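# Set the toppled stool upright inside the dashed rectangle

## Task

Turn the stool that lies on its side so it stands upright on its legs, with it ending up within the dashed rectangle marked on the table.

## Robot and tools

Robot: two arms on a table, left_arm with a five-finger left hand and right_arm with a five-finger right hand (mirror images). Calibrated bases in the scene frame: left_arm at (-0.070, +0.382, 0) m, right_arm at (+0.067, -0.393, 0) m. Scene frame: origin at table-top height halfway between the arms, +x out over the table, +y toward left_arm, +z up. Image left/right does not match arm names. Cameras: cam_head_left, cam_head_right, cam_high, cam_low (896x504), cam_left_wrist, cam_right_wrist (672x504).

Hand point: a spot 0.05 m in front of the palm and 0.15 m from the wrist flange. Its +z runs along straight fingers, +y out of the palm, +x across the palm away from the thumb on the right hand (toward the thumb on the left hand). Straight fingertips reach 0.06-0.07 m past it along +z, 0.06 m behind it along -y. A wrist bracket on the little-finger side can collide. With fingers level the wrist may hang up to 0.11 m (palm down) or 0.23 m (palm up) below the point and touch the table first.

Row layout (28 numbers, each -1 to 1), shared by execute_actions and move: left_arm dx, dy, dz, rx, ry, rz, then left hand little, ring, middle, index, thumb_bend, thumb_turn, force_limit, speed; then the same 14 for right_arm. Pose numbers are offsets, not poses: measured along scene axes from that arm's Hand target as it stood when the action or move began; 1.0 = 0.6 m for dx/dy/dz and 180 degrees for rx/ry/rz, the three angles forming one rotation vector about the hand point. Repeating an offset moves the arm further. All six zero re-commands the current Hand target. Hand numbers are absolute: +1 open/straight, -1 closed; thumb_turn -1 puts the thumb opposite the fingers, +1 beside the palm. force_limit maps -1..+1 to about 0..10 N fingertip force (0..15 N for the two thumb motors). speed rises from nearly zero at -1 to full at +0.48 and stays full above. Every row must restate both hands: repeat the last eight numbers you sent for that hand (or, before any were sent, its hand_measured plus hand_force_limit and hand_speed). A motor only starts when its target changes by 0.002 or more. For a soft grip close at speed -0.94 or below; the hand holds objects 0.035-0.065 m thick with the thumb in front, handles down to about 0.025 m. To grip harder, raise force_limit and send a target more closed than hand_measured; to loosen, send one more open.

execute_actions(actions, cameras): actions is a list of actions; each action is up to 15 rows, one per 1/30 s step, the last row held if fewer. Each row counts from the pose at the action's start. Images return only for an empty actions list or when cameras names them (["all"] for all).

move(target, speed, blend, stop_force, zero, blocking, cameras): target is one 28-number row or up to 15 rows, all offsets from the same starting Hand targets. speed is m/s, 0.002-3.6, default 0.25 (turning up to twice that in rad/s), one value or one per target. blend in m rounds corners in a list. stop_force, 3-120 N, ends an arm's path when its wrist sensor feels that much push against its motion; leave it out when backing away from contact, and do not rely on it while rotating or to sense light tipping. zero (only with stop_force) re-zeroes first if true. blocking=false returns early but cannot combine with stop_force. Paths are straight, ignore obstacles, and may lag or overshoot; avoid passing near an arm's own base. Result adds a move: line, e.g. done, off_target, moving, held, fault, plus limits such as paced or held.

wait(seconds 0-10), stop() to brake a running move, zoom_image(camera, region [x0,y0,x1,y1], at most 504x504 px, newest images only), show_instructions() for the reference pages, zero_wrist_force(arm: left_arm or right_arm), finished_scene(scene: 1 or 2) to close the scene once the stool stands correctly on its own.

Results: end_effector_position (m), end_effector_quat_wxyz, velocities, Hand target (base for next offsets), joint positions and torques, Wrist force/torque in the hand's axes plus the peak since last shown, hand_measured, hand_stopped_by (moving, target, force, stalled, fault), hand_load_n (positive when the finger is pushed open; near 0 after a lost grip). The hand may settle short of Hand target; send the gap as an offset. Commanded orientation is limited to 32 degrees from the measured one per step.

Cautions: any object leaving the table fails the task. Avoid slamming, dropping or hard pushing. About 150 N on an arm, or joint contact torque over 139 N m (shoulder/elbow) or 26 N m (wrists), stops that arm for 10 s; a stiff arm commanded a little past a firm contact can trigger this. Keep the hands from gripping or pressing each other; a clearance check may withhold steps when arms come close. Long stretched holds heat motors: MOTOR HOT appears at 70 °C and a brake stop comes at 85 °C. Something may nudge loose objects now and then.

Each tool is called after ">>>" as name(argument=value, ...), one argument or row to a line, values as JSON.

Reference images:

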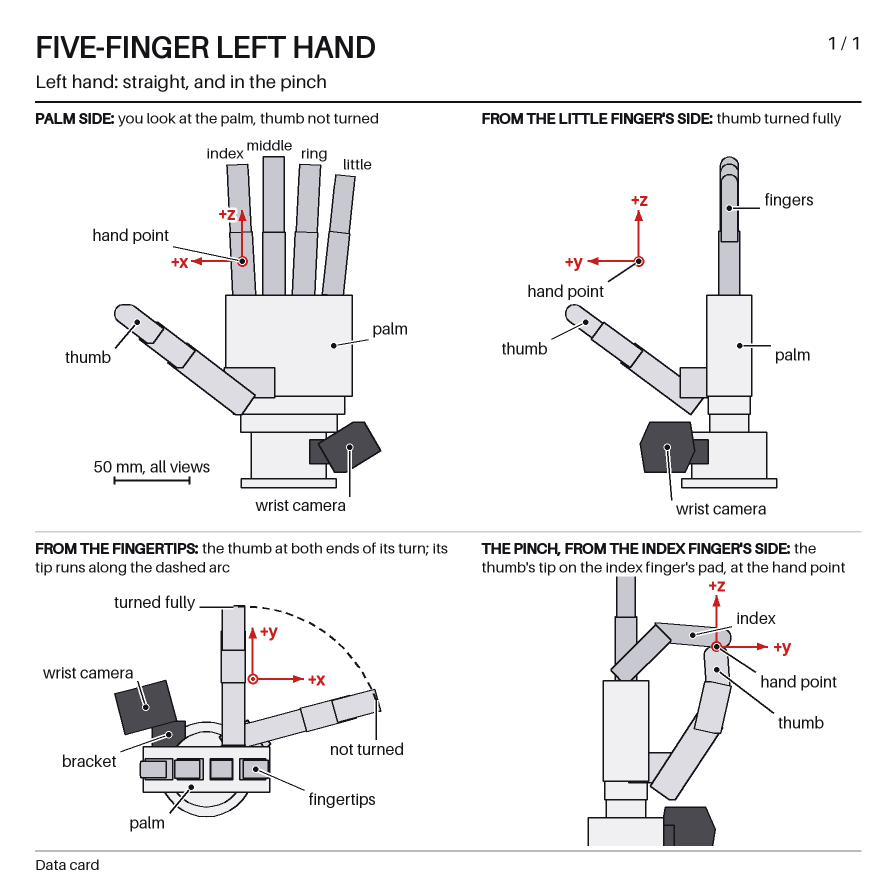

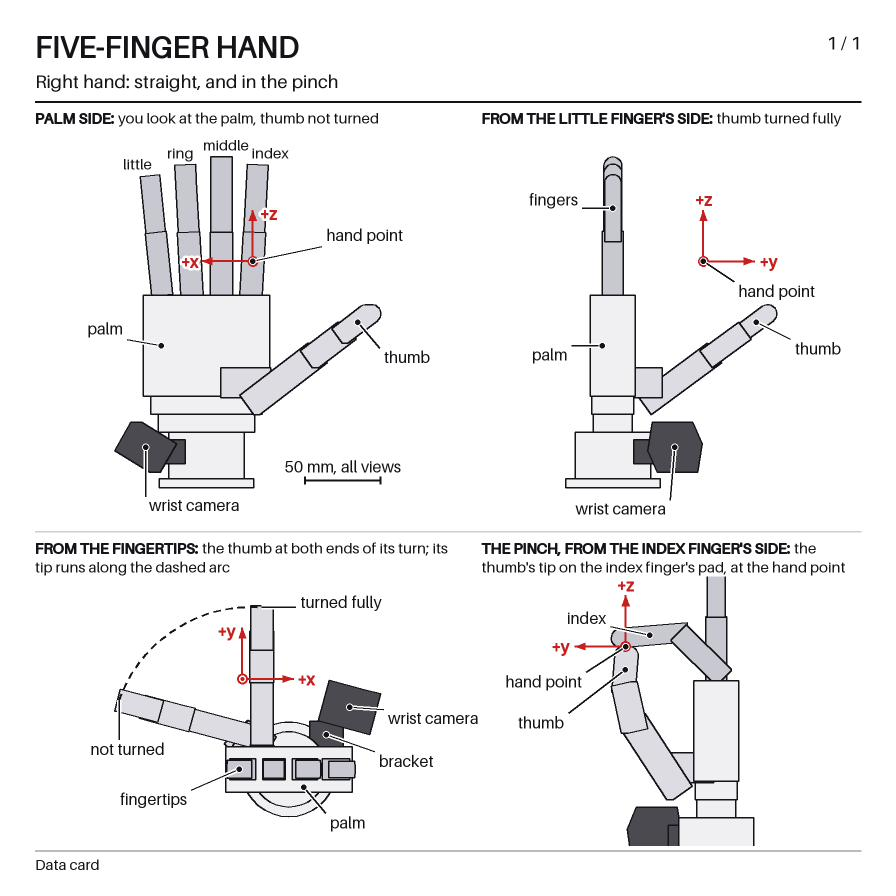

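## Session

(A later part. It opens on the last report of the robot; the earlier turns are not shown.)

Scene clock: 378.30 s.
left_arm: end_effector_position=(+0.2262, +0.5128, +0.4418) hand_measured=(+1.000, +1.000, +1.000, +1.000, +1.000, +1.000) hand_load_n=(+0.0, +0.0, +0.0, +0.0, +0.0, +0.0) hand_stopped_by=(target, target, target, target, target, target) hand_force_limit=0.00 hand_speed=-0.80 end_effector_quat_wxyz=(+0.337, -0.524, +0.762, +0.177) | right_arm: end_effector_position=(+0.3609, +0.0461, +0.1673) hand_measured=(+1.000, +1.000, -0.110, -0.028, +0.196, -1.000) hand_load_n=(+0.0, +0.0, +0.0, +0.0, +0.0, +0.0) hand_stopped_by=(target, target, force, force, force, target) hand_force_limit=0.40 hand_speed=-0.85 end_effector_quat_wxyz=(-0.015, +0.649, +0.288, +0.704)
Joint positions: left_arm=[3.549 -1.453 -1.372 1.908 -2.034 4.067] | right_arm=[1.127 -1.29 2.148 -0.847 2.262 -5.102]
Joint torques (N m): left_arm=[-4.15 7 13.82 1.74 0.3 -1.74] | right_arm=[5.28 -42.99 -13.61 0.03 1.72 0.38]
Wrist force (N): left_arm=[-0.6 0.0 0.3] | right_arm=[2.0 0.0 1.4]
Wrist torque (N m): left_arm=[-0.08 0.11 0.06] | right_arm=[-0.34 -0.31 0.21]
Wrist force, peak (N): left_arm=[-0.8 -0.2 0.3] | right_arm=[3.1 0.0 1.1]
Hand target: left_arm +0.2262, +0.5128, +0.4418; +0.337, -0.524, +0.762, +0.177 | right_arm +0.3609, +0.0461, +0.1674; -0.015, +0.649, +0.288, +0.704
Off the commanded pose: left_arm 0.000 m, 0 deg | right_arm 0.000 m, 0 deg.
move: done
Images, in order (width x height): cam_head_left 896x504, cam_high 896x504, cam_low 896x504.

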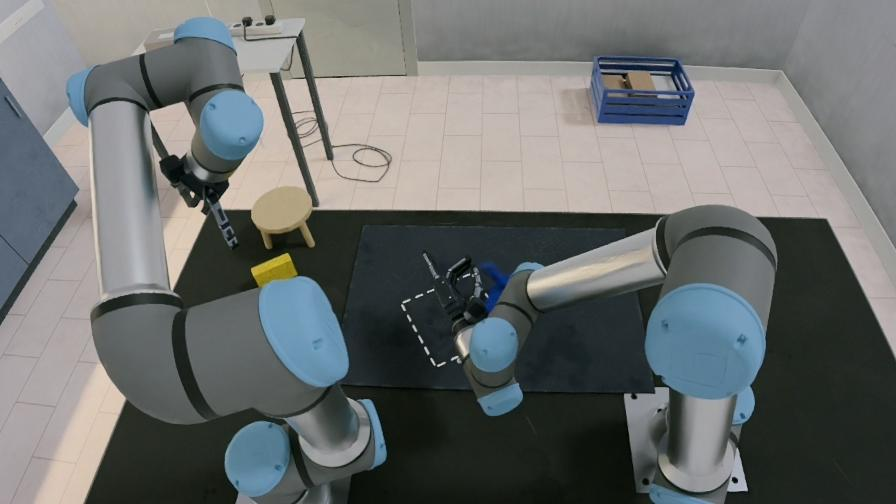

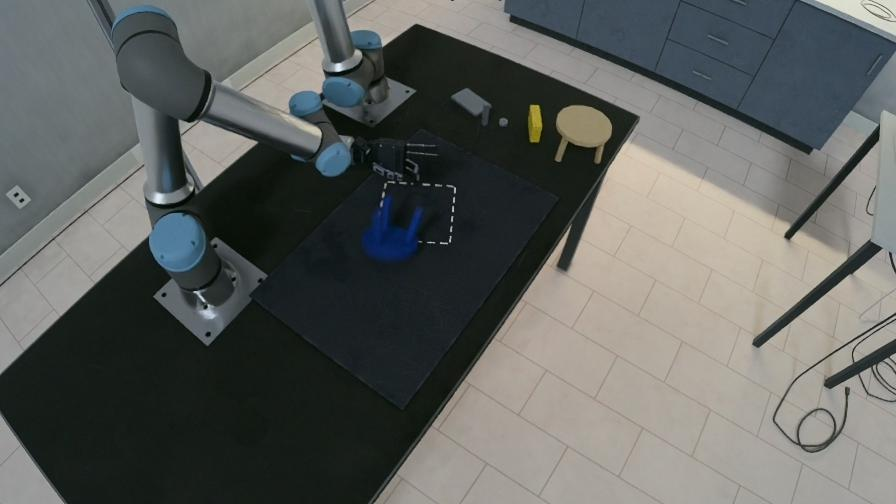

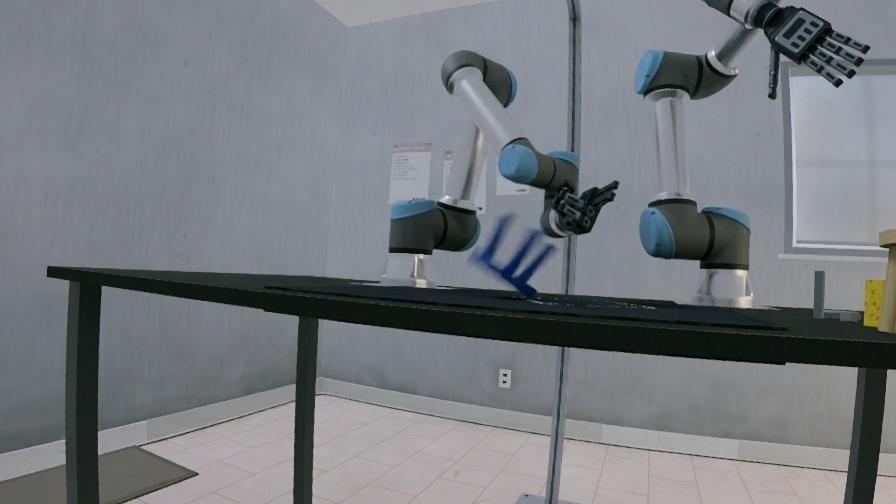

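>>> wait(
  seconds=1,
  cameras=["all"],
)

>>> zoom_image(
  camera="cam_low",
  region=[440, 140, 640, 320],
)

>>> zoom_image(
  camera="cam_head_right",
  region=[350, 210, 550, 390],
)

>>> zoom_image(
  camera="cam_high",
  region=[320, 140, 480, 300],
)

Scene clock: 381.37 s.
left_arm: end_effector_position=(+0.2262, +0.5128, +0.4418) hand_measured=(+1.000, +1.000, +1.000, +1.000, +1.000, +1.000) hand_load_n=(+0.0, +0.0, +0.0, +0.0, +0.0, +0.0) hand_stopped_by=(target, target, target, target, target, target) hand_force_limit=0.00 hand_speed=-0.80 end_effector_quat_wxyz=(+0.337, -0.524, +0.762, +0.177) | right_arm: end_effector_position=(+0.3609, +0.0461, +0.1674) hand_measured=(+1.000, +1.000, -0.110, -0.028, +0.196, -1.000) hand_load_n=(+0.0, +0.0, +0.0, +0.0, +0.0, +0.0) hand_stopped_by=(target, target, force, force, force, target) hand_force_limit=0.40 hand_speed=-0.85 end_effector_quat_wxyz=(-0.015, +0.649, +0.288, +0.704)
Joint positions: left_arm=[3.549 -1.453 -1.372 1.908 -2.034 4.067] | right_arm=[1.127 -1.29 2.147 -0.847 2.262 -5.103]
Joint torques (N m): left_arm=[-3.88 7.37 13.43 1.77 0.17 -1.7] | right_arm=[-6.2 -42.67 -25.56 -0.06 -2.77 -1.24]
Wrist force (N): left_arm=[-0.4 0.0 0.1] | right_arm=[1.8 0.0 1.2]
Wrist torque (N m): left_arm=[-0.05 0.07 0.06] | right_arm=[-0.32 -0.28 0.20]
Wrist force, peak (N): left_arm=[-0.8 -0.2 0.5] | right_arm=[2.0 -0.3 1.6]
Hand target: left_arm +0.2262, +0.5128, +0.4418; +0.337, -0.524, +0.762, +0.177 | right_arm +0.3609, +0.0461, +0.1674; -0.015, +0.649, +0.288, +0.704
Off the commanded pose: left_arm 0.000 m, 0 deg | right_arm 0.000 m, 0 deg.
wait: 1.00 s; at rest from the start

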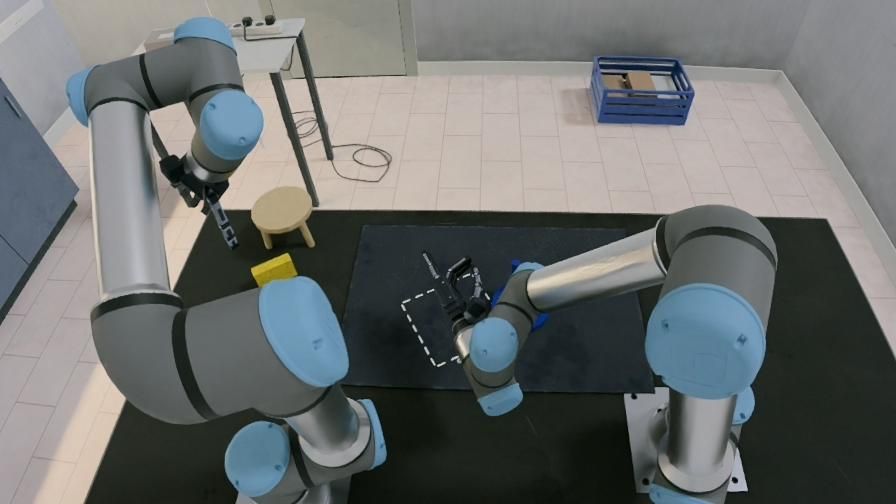

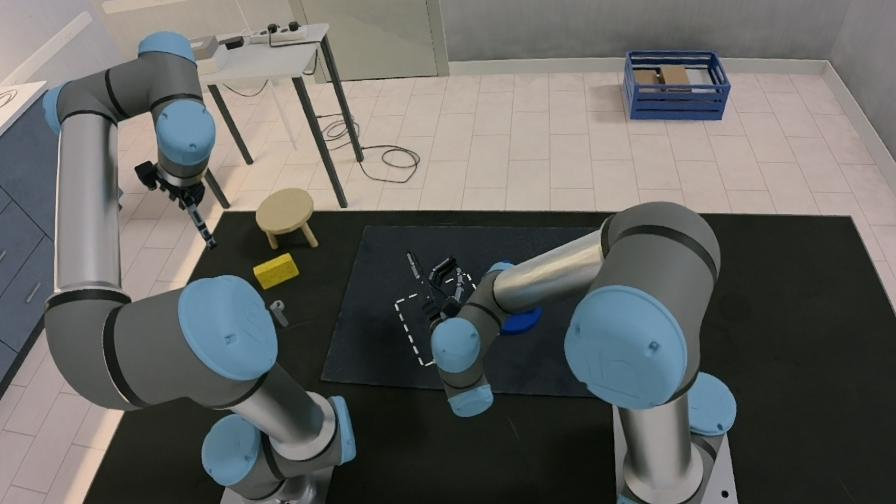

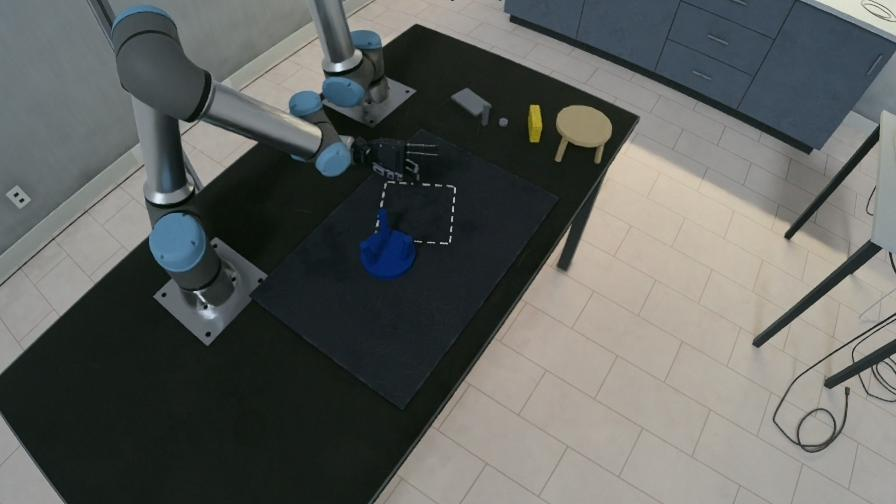

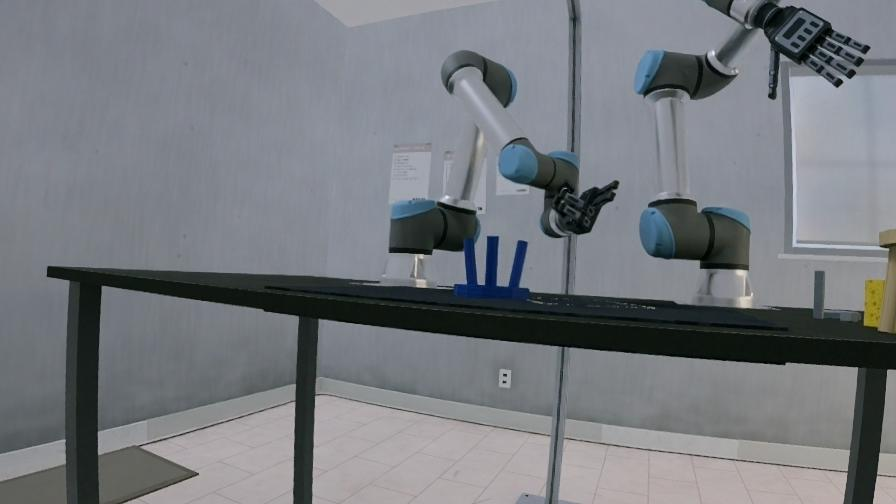

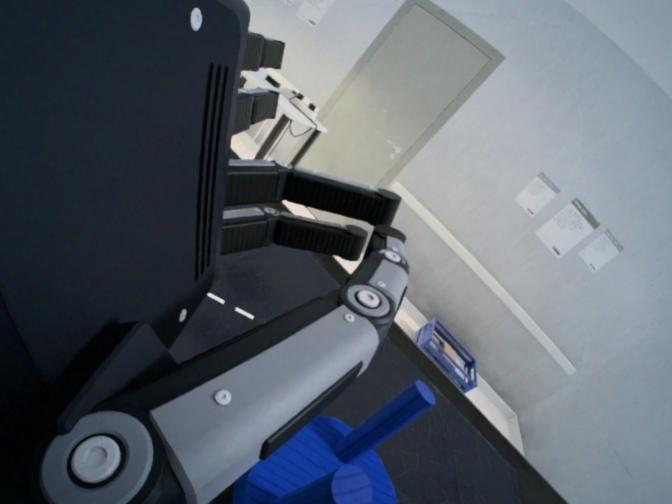

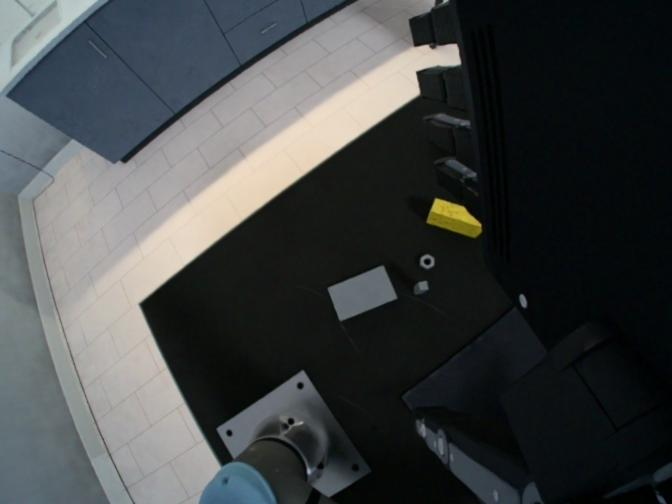

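Scaled by 2.520 from the camera's 896x504 image, which has a finer 1280x720 frame.

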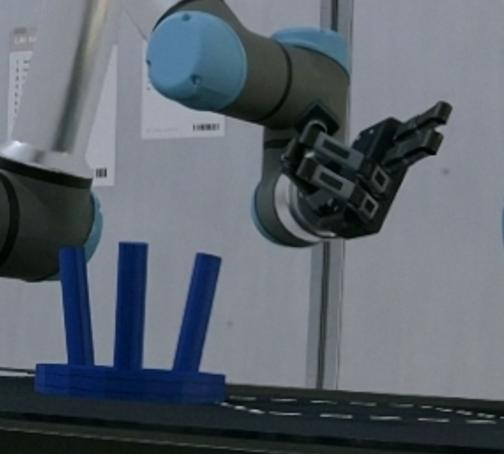

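Scaled by 2.520 from the camera's 896x504 image, which has a finer 1280x720 frame.

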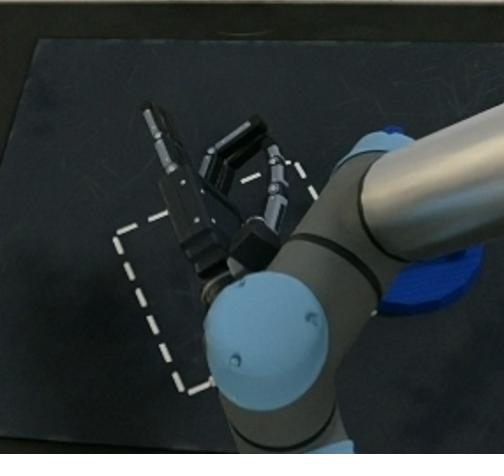

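Scaled by 3.150 from the camera's 896x504 image, which has a finer 1280x720 frame.

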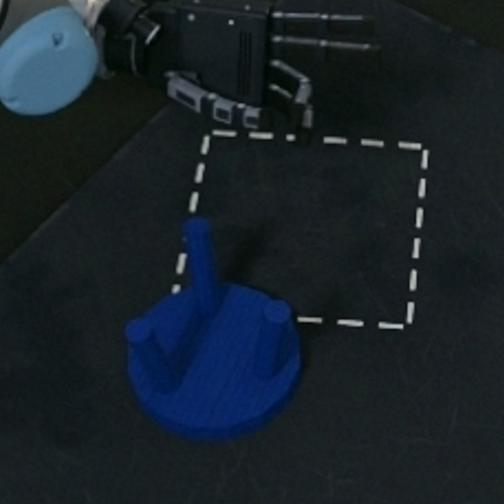

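>>> move(
  target=[
    [0,0,0,0,0,0,1,1,1,1,1,1,0,-0.8,-0.05,0.1,0.2,0.0,0.0,0,1,1,0.5,0.5,0.8,-1,0.4,0],
    [0,0,0,0,0,0,1,1,1,1,1,1,0,-0.8,-0.05,-0.05,0.25,0.2758,0.6029,0.284,1,1,0.5,0.5,0.8,-1,0.4,0],
  ],
  blend=0.03,
  cameras=["all"],
  speed=0.3,
)

Scene clock: 424.93 s.
left_arm: end_effector_position=(+0.2262, +0.5128, +0.4418) hand_measured=(+1.000, +1.000, +1.000, +1.000, +1.000, +1.000) hand_load_n=(+0.0, +0.0, +0.0, +0.0, +0.0, +0.0) hand_stopped_by=(target, target, target, target, target, target) hand_force_limit=0.00 hand_speed=-0.80 end_effector_quat_wxyz=(+0.337, -0.524, +0.762, +0.177) | right_arm: end_effector_position=(+0.3308, +0.0161, +0.3174) hand_measured=(+1.000, +1.000, +0.500, +0.500, +0.800, -1.000) hand_load_n=(+0.0, +0.0, +0.0, +0.0, +0.0, +0.0) hand_stopped_by=(target, target, target, target, target, target) hand_force_limit=0.40 hand_speed=0.00 end_effector_quat_wxyz=(+0.700, -0.700, -0.099, +0.098) end_effector_velocity=(-0.001, +0.000, +0.000) end_effector_angular_velocity=(-0.001, -0.001, +0.001)
Joint positions: left_arm=[3.549 -1.453 -1.372 1.908 -2.034 4.067] | right_arm=[0.117 -1.285 2.125 2.296 0.16 -6.279]
Joint velocities: left_arm=[within noise] | right_arm=[0 -0.001 -0.001 -0.004 0.001 0.005]
Joint torques (N m): left_arm=[-3.06 7 14.77 1.7 0.6 -1.54] | right_arm=[-5.71 -31.81 -23.86 -1.18 1.53 1.43]
Wrist force (N): left_arm=[-0.4 -0.2 0.2] | right_arm=[0.2 -0.9 0.4]
Wrist torque (N m): left_arm=[-0.10 0.08 0.07] | right_arm=[-0.47 0.00 -0.21]
Wrist force, peak (N): left_arm=[-0.8 -0.2 0.2] | right_arm=[3.7 -0.7 1.4]
Hand target: left_arm +0.2262, +0.5128, +0.4418; +0.337, -0.524, +0.762, +0.177 | right_arm +0.3309, +0.0161, +0.3174; +0.700, -0.700, -0.099, +0.098
Off the commanded pose: left_arm 0.000 m, 0 deg | right_arm 0.000 m, 0 deg.
move: done

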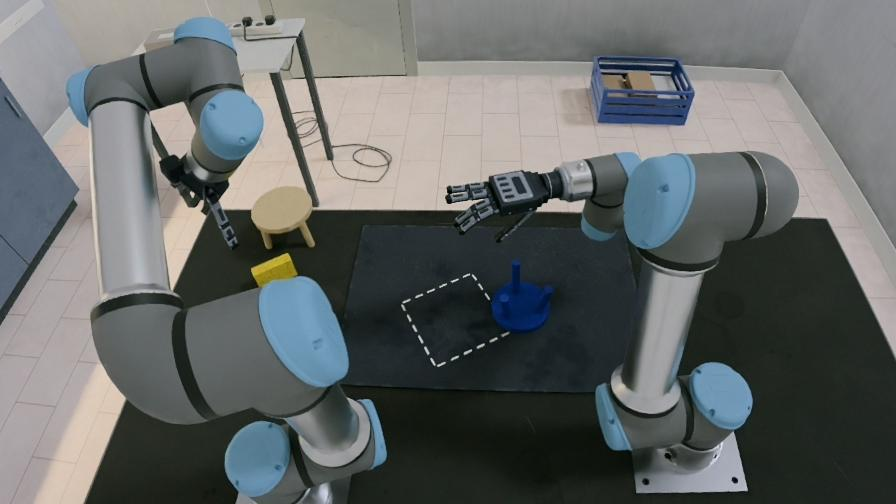

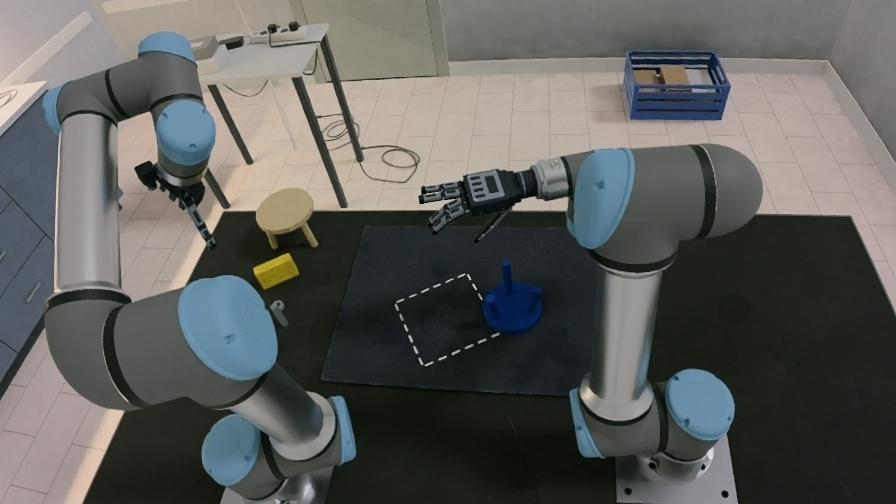

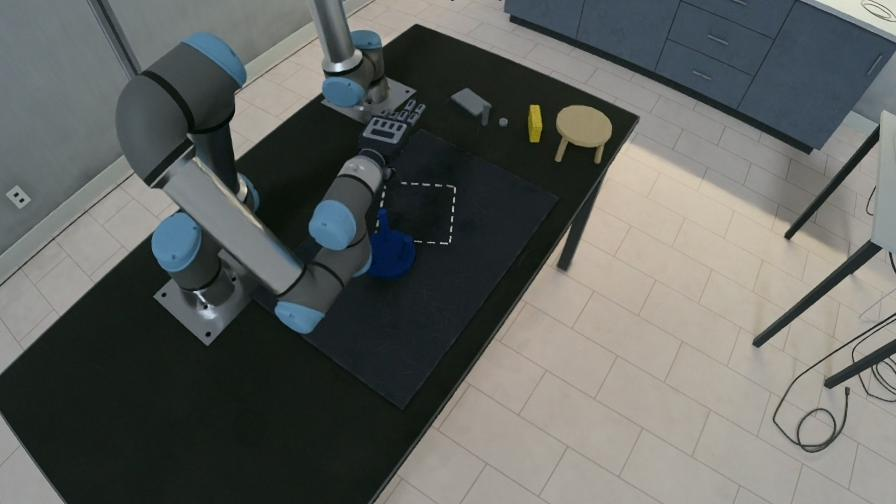

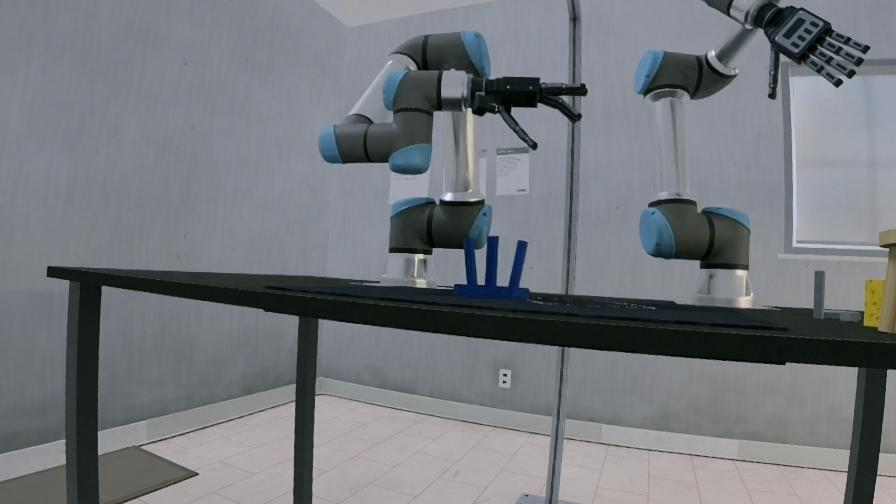

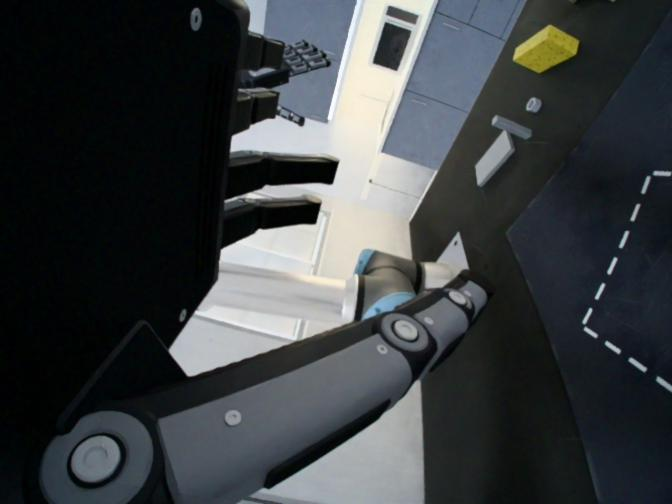

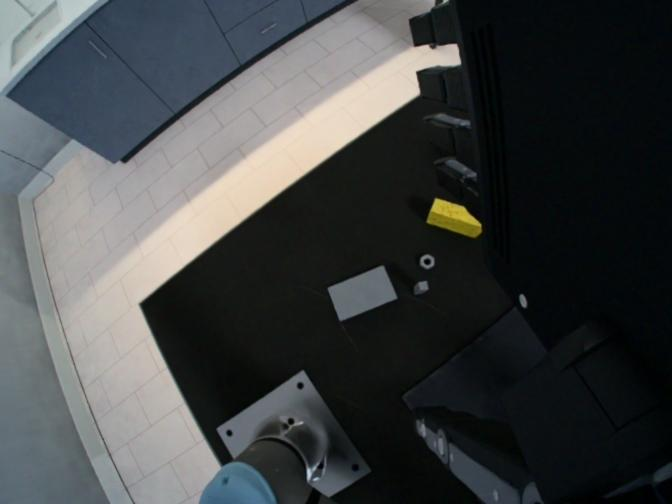

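>>> move(
  target=[
    [0,0,0,0,0,0,1,1,1,1,1,1,0,-0.8,0,0.15,-0.03,-0.2758,-0.6029,-0.284,1,1,0.5,0.5,0.8,-1,0.4,0],
  ],
  cameras=[],
  speed=0.4,
)

Scene clock: 434.73 s.
left_arm: end_effector_position=(+0.2262, +0.5128, +0.4418) hand_measured=(+1.000, +1.000, +1.000, +1.000, +1.000, +1.000) hand_load_n=(+0.0, +0.0, +0.0, +0.0, +0.0, +0.0) hand_stopped_by=(target, target, target, target, target, target) hand_force_limit=0.00 hand_speed=-0.80 end_effector_quat_wxyz=(+0.337, -0.524, +0.762, +0.177) | right_arm: end_effector_position=(+0.3308, +0.1061, +0.2993) hand_measured=(+1.000, +1.000, +0.500, +0.500, +0.800, -1.000) hand_load_n=(+0.0, +0.0, -0.5, +0.0, +0.0, +0.0) hand_stopped_by=(target, target, target, target, target, target) hand_force_limit=0.40 hand_speed=0.00 end_effector_quat_wxyz=(-0.015, +0.649, +0.288, +0.704)
Joint positions: left_arm=[3.549 -1.453 -1.372 1.908 -2.034 4.067] | right_arm=[1.251 -1.372 1.829 -0.444 2.386 -5.1]
Joint torques (N m): left_arm=[-3.52 7.32 14.16 1.71 0.53 -1.54] | right_arm=[-7.77 -43.02 -30.39 -2.89 0.77 -1.4]
Wrist force (N): left_arm=[-0.5 -0.1 0.3] | right_arm=[1.8 -0.5 1.1]
Wrist torque (N m): left_arm=[-0.09 0.09 0.07] | right_arm=[-0.38 -0.24 0.26]
Wrist force, peak (N): left_arm=[-0.8 -0.2 0.4] | right_arm=[3.3 -1.6 -0.1]
Hand target: left_arm +0.2262, +0.5128, +0.4418; +0.337, -0.524, +0.762, +0.177 | right_arm +0.3309, +0.1061, +0.2994; -0.015, +0.649, +0.288, +0.704
Off the commanded pose: left_arm 0.000 m, 0 deg | right_arm 0.000 m, 0 deg.
move: done
No camera images: "cameras" was empty.

>>> move(
  target=[
    [0,0,0,0,0,0,1,1,1,1,1,1,0,-0.8,0.1,-0.15,0.05,0,0,0.2,1,1,0.5,0.5,0.8,-1,0.4,0],
    [0,0,0,0,0,0,1,1,1,1,1,1,0,-0.8,0.15,-0.35,0.05,0,0,0.45,1,1,0.5,0.5,0.8,-1,0.4,0],
  ],
  blend=0.03,
  cameras=["cam_low","cam_head_left"],
  speed=0.3,
)

Scene clock: 444.90 s.
left_arm: end_effector_position=(+0.2262, +0.5128, +0.4418) hand_measured=(+1.000, +1.000, +1.000, +1.000, +1.000, +1.000) hand_load_n=(+0.0, +0.0, +0.0, +0.0, +0.0, +0.0) hand_stopped_by=(target, target, target, target, target, target) hand_force_limit=0.00 hand_speed=-0.80 end_effector_quat_wxyz=(+0.337, -0.524, +0.762, +0.177) | right_arm: end_effector_position=(+0.4210, -0.1039, +0.3294) hand_measured=(+1.000, +1.000, +0.500, +0.500, +0.800, -1.000) hand_load_n=(+0.0, +0.0, +0.0, +0.0, +0.0, +0.0) hand_stopped_by=(target, target, target, target, target, target) hand_force_limit=0.40 hand_speed=0.00 end_effector_quat_wxyz=(-0.468, +0.307, +0.640, +0.526)
Joint positions: left_arm=[3.549 -1.453 -1.372 1.908 -2.034 4.067] | right_arm=[-0.297 -1.64 2.033 -0.408 -0.575 -5.097]
Joint torques (N m): left_arm=[-2.97 7.78 13.74 1.79 0.52 -1.4] | right_arm=[7.63 -17.7 -21.61 0.84 -2.57 1.26]
Wrist force (N): left_arm=[-0.5 -0.2 0.2] | right_arm=[2.3 0.4 0.9]
Wrist torque (N m): left_arm=[-0.10 0.09 0.07] | right_arm=[-0.15 -0.26 0.29]
Wrist force, peak (N): left_arm=[-0.8 0.0 0.3] | right_arm=[2.7 -1.9 1.6]
Hand target: left_arm +0.2262, +0.5128, +0.4418; +0.337, -0.524, +0.762, +0.177 | right_arm +0.4209, -0.1039, +0.3294; -0.468, +0.307, +0.640, +0.526
Off the commanded pose: left_arm 0.000 m, 0 deg | right_arm 0.000 m, 0 deg.
move: done
Images, in order (width x height): cam_head_left 896x504, cam_low 896x504.

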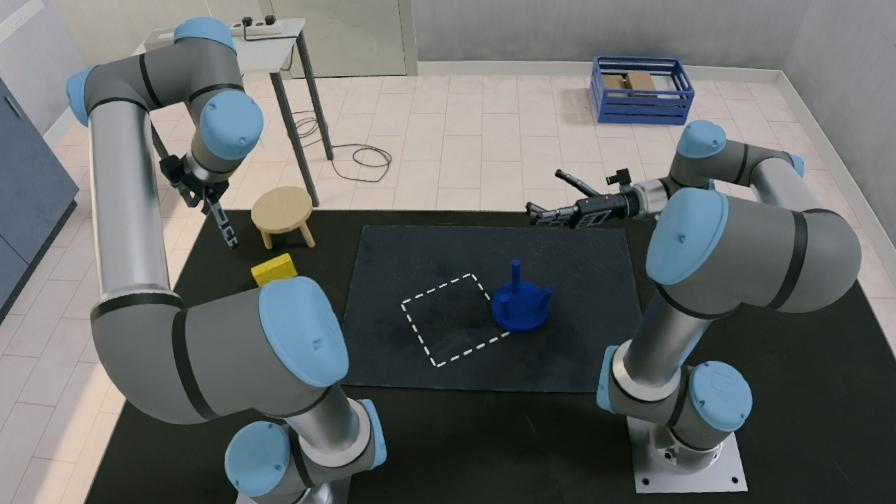

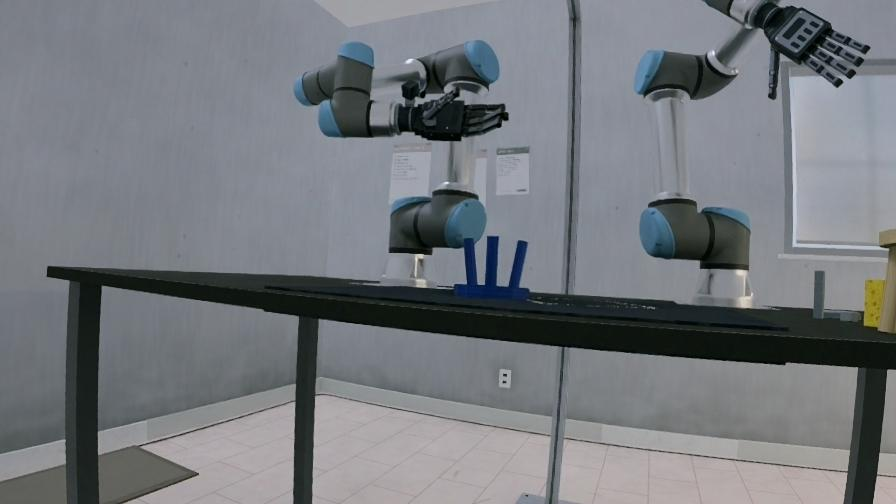

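>>> move(
  target=[
    [0,0,0,0,0,0,1,1,1,1,1,1,0,-0.8,0,0,-0.05,-0.1715,0.598,0,1,1,0.3,0.3,0.6,-1,0.4,0],
  ],
  cameras=["all"],
  speed=0.4,
)

>>> zoom_image(
  camera="cam_head_left",
  region=[430, 180, 630, 360],
)

>>> zoom_image(
  camera="cam_low",
  region=[400, 100, 620, 320],
)

Scene clock: 451.23 s.
left_arm: end_effector_position=(+0.2262, +0.5128, +0.4418) hand_measured=(+1.000, +1.000, +1.000, +1.000, +1.000, +1.000) hand_load_n=(+0.0, +0.0, +0.0, +0.0, +0.0, +0.0) hand_stopped_by=(target, target, target, target, target, target) hand_force_limit=0.00 hand_speed=-0.80 end_effector_quat_wxyz=(+0.337, -0.524, +0.762, +0.177) | right_arm: end_effector_position=(+0.4209, -0.1038, +0.2994) hand_measured=(+1.000, +1.000, +0.300, +0.300, +0.600, -1.000) hand_load_n=(+0.0, +0.0, +0.0, +0.0, +0.0, +0.0) hand_stopped_by=(target, target, target, target, target, target) hand_force_limit=0.40 hand_speed=0.00 end_effector_quat_wxyz=(+0.702, -0.698, -0.105, +0.096)
Joint positions: left_arm=[3.549 -1.453 -1.372 1.908 -2.034 4.067] | right_arm=[-0.172 -1.414 1.735 -0.31 -0.455 -3.165]
Joint torques (N m): left_arm=[-2.28 7.26 14.78 1.62 0.31 -1.46] | right_arm=[-7.59 -41.63 -11.08 2.08 -2.76 1.3]
Wrist force (N): left_arm=[-0.5 -0.2 0.1] | right_arm=[0.7 -0.9 0.5]
Wrist torque (N m): left_arm=[-0.09 0.10 0.06] | right_arm=[-0.45 -0.03 -0.01]
Wrist force, peak (N): left_arm=[-0.6 -0.5 0.3] | right_arm=[2.6 0.6 1.4]
Hand target: left_arm +0.2262, +0.5128, +0.4418; +0.337, -0.524, +0.762, +0.177 | right_arm +0.4209, -0.1039, +0.2994; +0.702, -0.698, -0.105, +0.096
Off the commanded pose: left_arm 0.000 m, 0 deg | right_arm 0.000 m, 0 deg.
move: done

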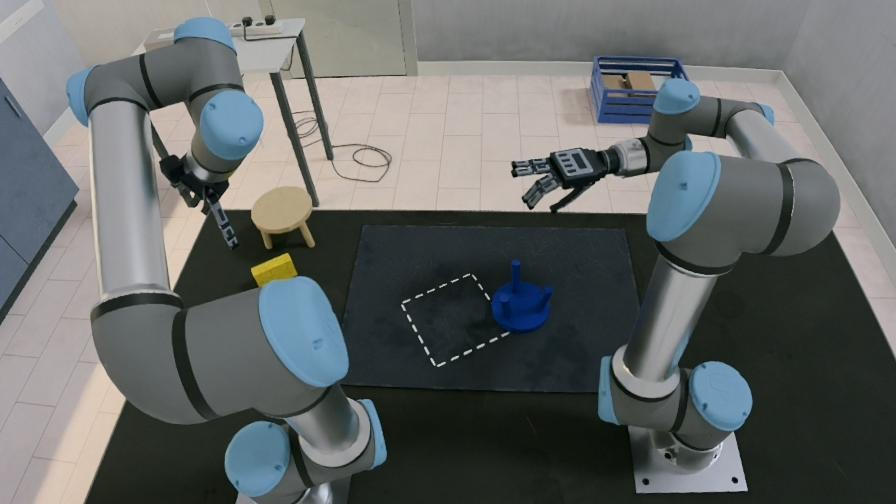

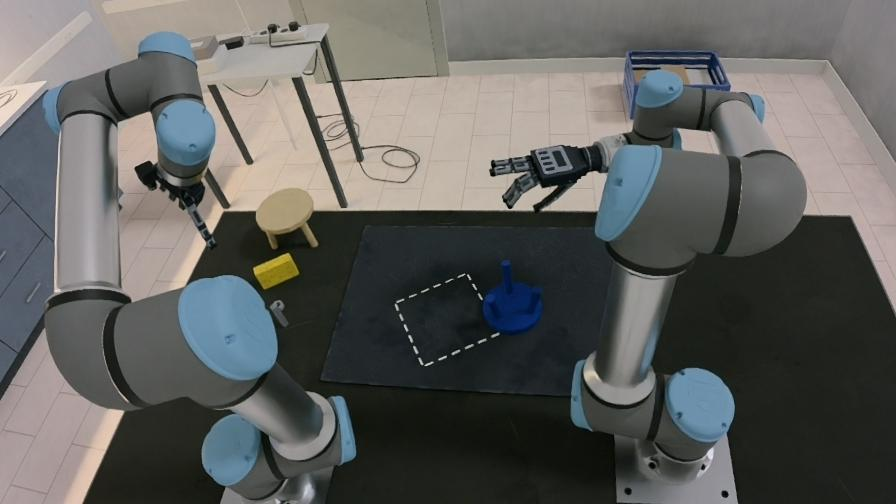

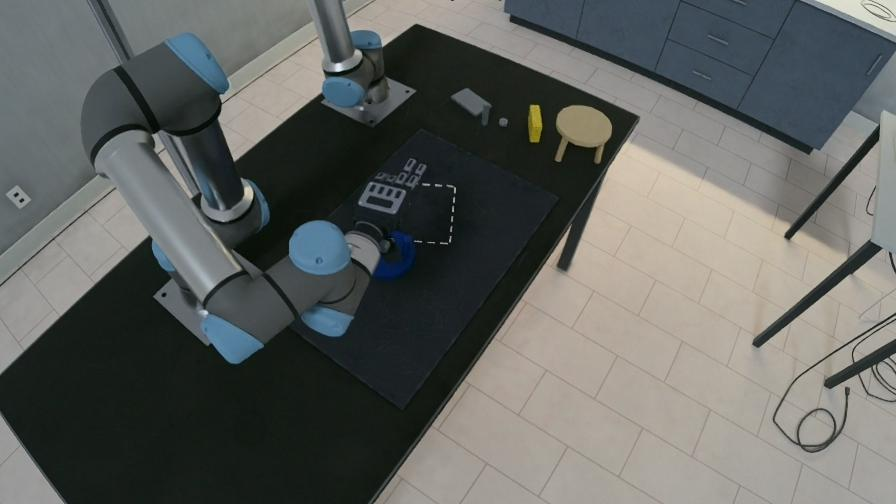

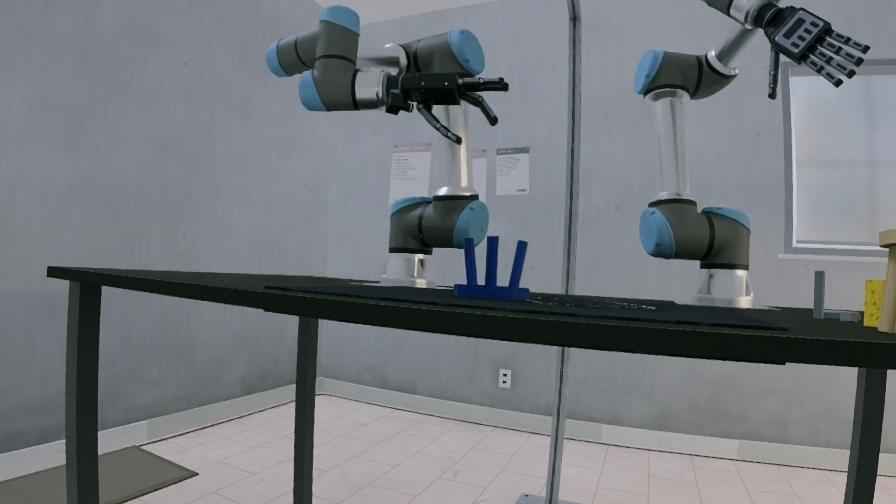

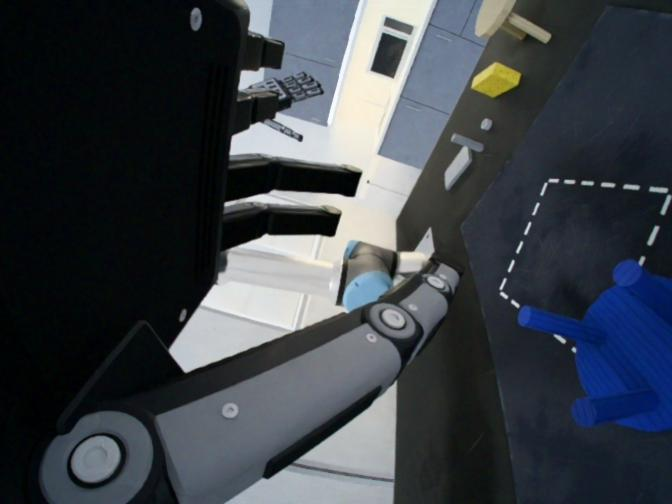

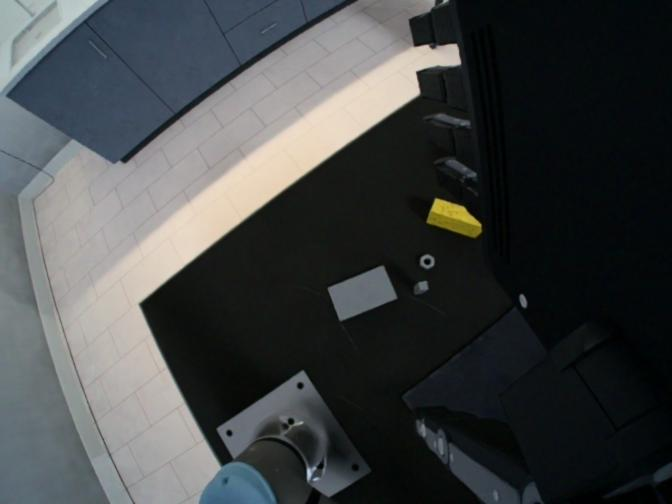

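Scaled by 2.520 from the camera's 896x504 image, which has a finer 1280x720 frame.

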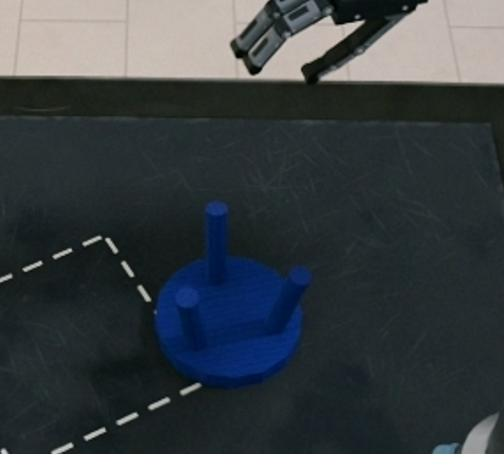

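Scaled by 2.291 from the camera's 896x504 image, which has a finer 1280x720 frame.

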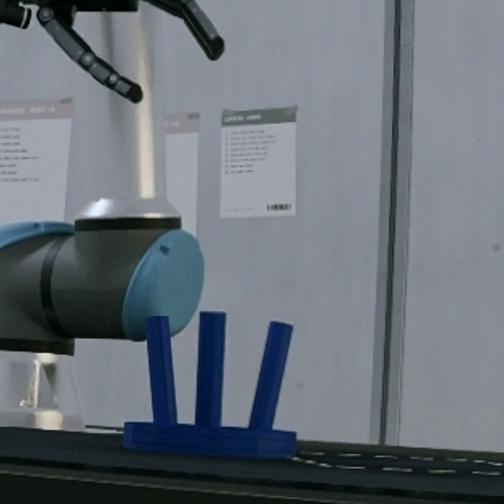

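>>> move(
  target=[
    [0,0,0,0,0,0,1,1,1,1,1,1,0,-0.8,0.0217,0.0563,-0.2317,0,0,0,1,1,0.3,0.3,0.6,-1,0.4,0],
  ],
  cameras=["cam_head_left","cam_low","cam_left_wrist"],
  speed=0.2,
)

>>> zoom_image(
  camera="cam_head_left",
  region=[450, 200, 590, 340],
)

>>> zoom_image(
  camera="cam_low",
  region=[400, 120, 600, 320],
)

Scene clock: 460.63 s.
left_arm: end_effector_position=(+0.2262, +0.5128, +0.4418) hand_measured=(+1.000, +1.000, +1.000, +1.000, +1.000, +1.000) hand_load_n=(+0.0, +0.0, +0.0, +0.0, +0.0, +0.0) hand_stopped_by=(target, target, target, target, target, target) hand_force_limit=0.00 hand_speed=-0.80 end_effector_quat_wxyz=(+0.337, -0.524, +0.762, +0.177) | right_arm: end_effector_position=(+0.4338, -0.0701, +0.1604) hand_measured=(+1.000, +1.000, +0.300, +0.300, +0.600, -1.000) hand_load_n=(+0.0, +0.0, +0.0, +0.0, +0.0, +0.0) hand_stopped_by=(target, target, target, target, target, target) hand_force_limit=0.40 hand_speed=0.00 end_effector_quat_wxyz=(+0.702, -0.698, -0.105, +0.097)
Joint positions: left_arm=[3.549 -1.453 -1.372 1.908 -2.034 4.067] | right_arm=[-0.093 -1.214 1.876 -0.649 -0.377 -3.167]
Joint torques (N m): left_arm=[-2.53 6.85 15.12 1.67 0.47 -1.35] | right_arm=[-7.83 -35.58 -25.82 -1 -2.93 -1.19]
Wrist force (N): left_arm=[-0.5 -0.3 0.0] | right_arm=[0.7 -1.1 0.0]
Wrist torque (N m): left_arm=[-0.09 0.09 0.06] | right_arm=[-0.42 -0.06 -0.08]
Wrist force, peak (N): left_arm=[-0.7 -0.4 0.0] | right_arm=[-0.2 -2.6 0.1]
Hand target: left_arm +0.2262, +0.5128, +0.4418; +0.337, -0.524, +0.762, +0.177 | right_arm +0.4339, -0.0701, +0.1604; +0.702, -0.698, -0.105, +0.096
Off the commanded pose: left_arm 0.000 m, 0 deg | right_arm 0.000 m, 0 deg.
move: done
Images, in order (width x height): cam_head_left 896x504, cam_low 896x504, cam_left_wrist 672x504.

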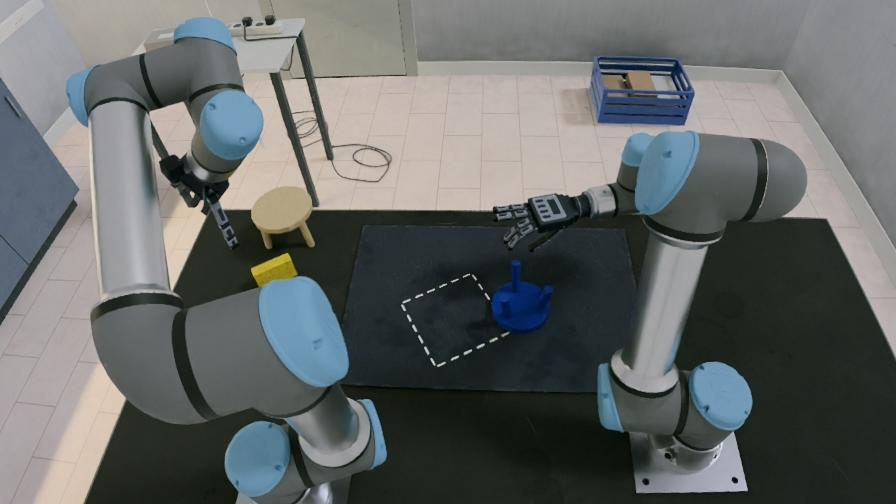

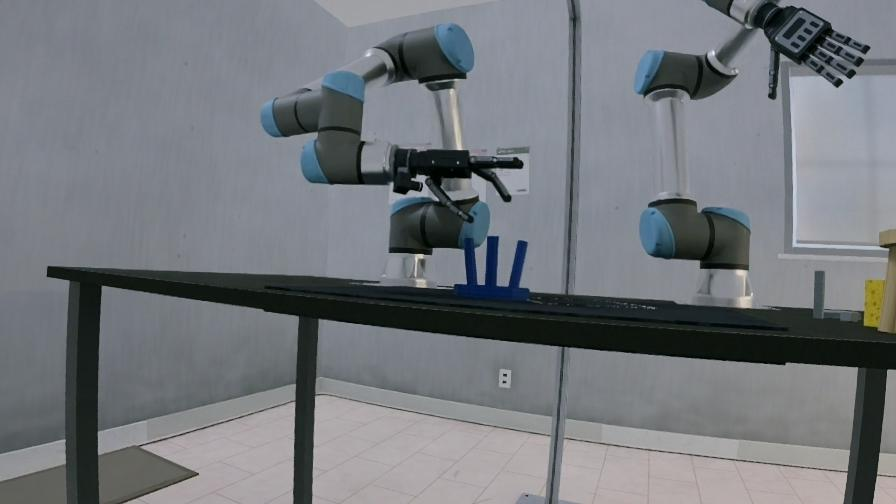

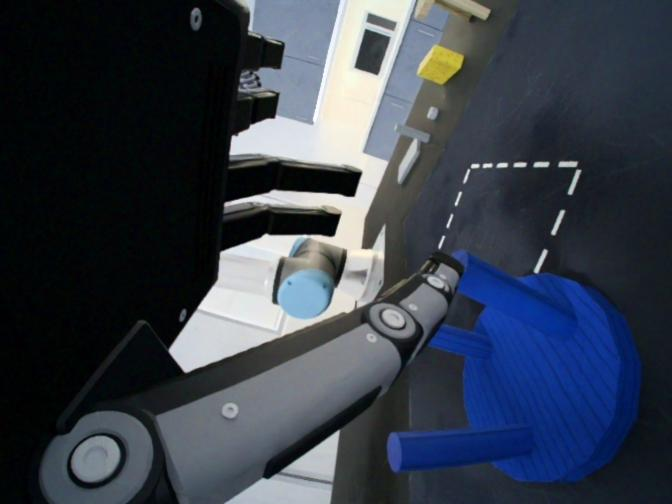

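Scaled by 3.600 from the camera's 896x504 image, which has a finer 1280x720 frame.

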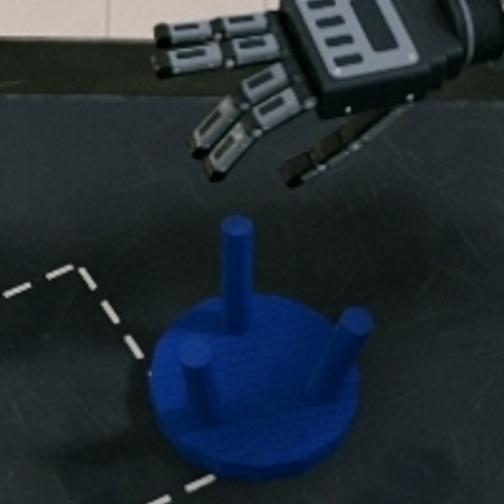

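Scaled by 2.520 from the camera's 896x504 image, which has a finer 1280x720 frame.

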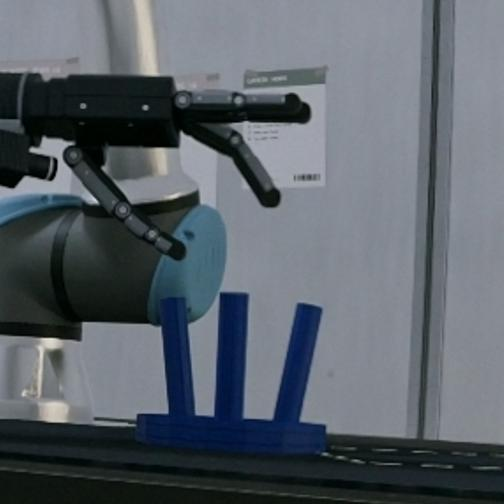

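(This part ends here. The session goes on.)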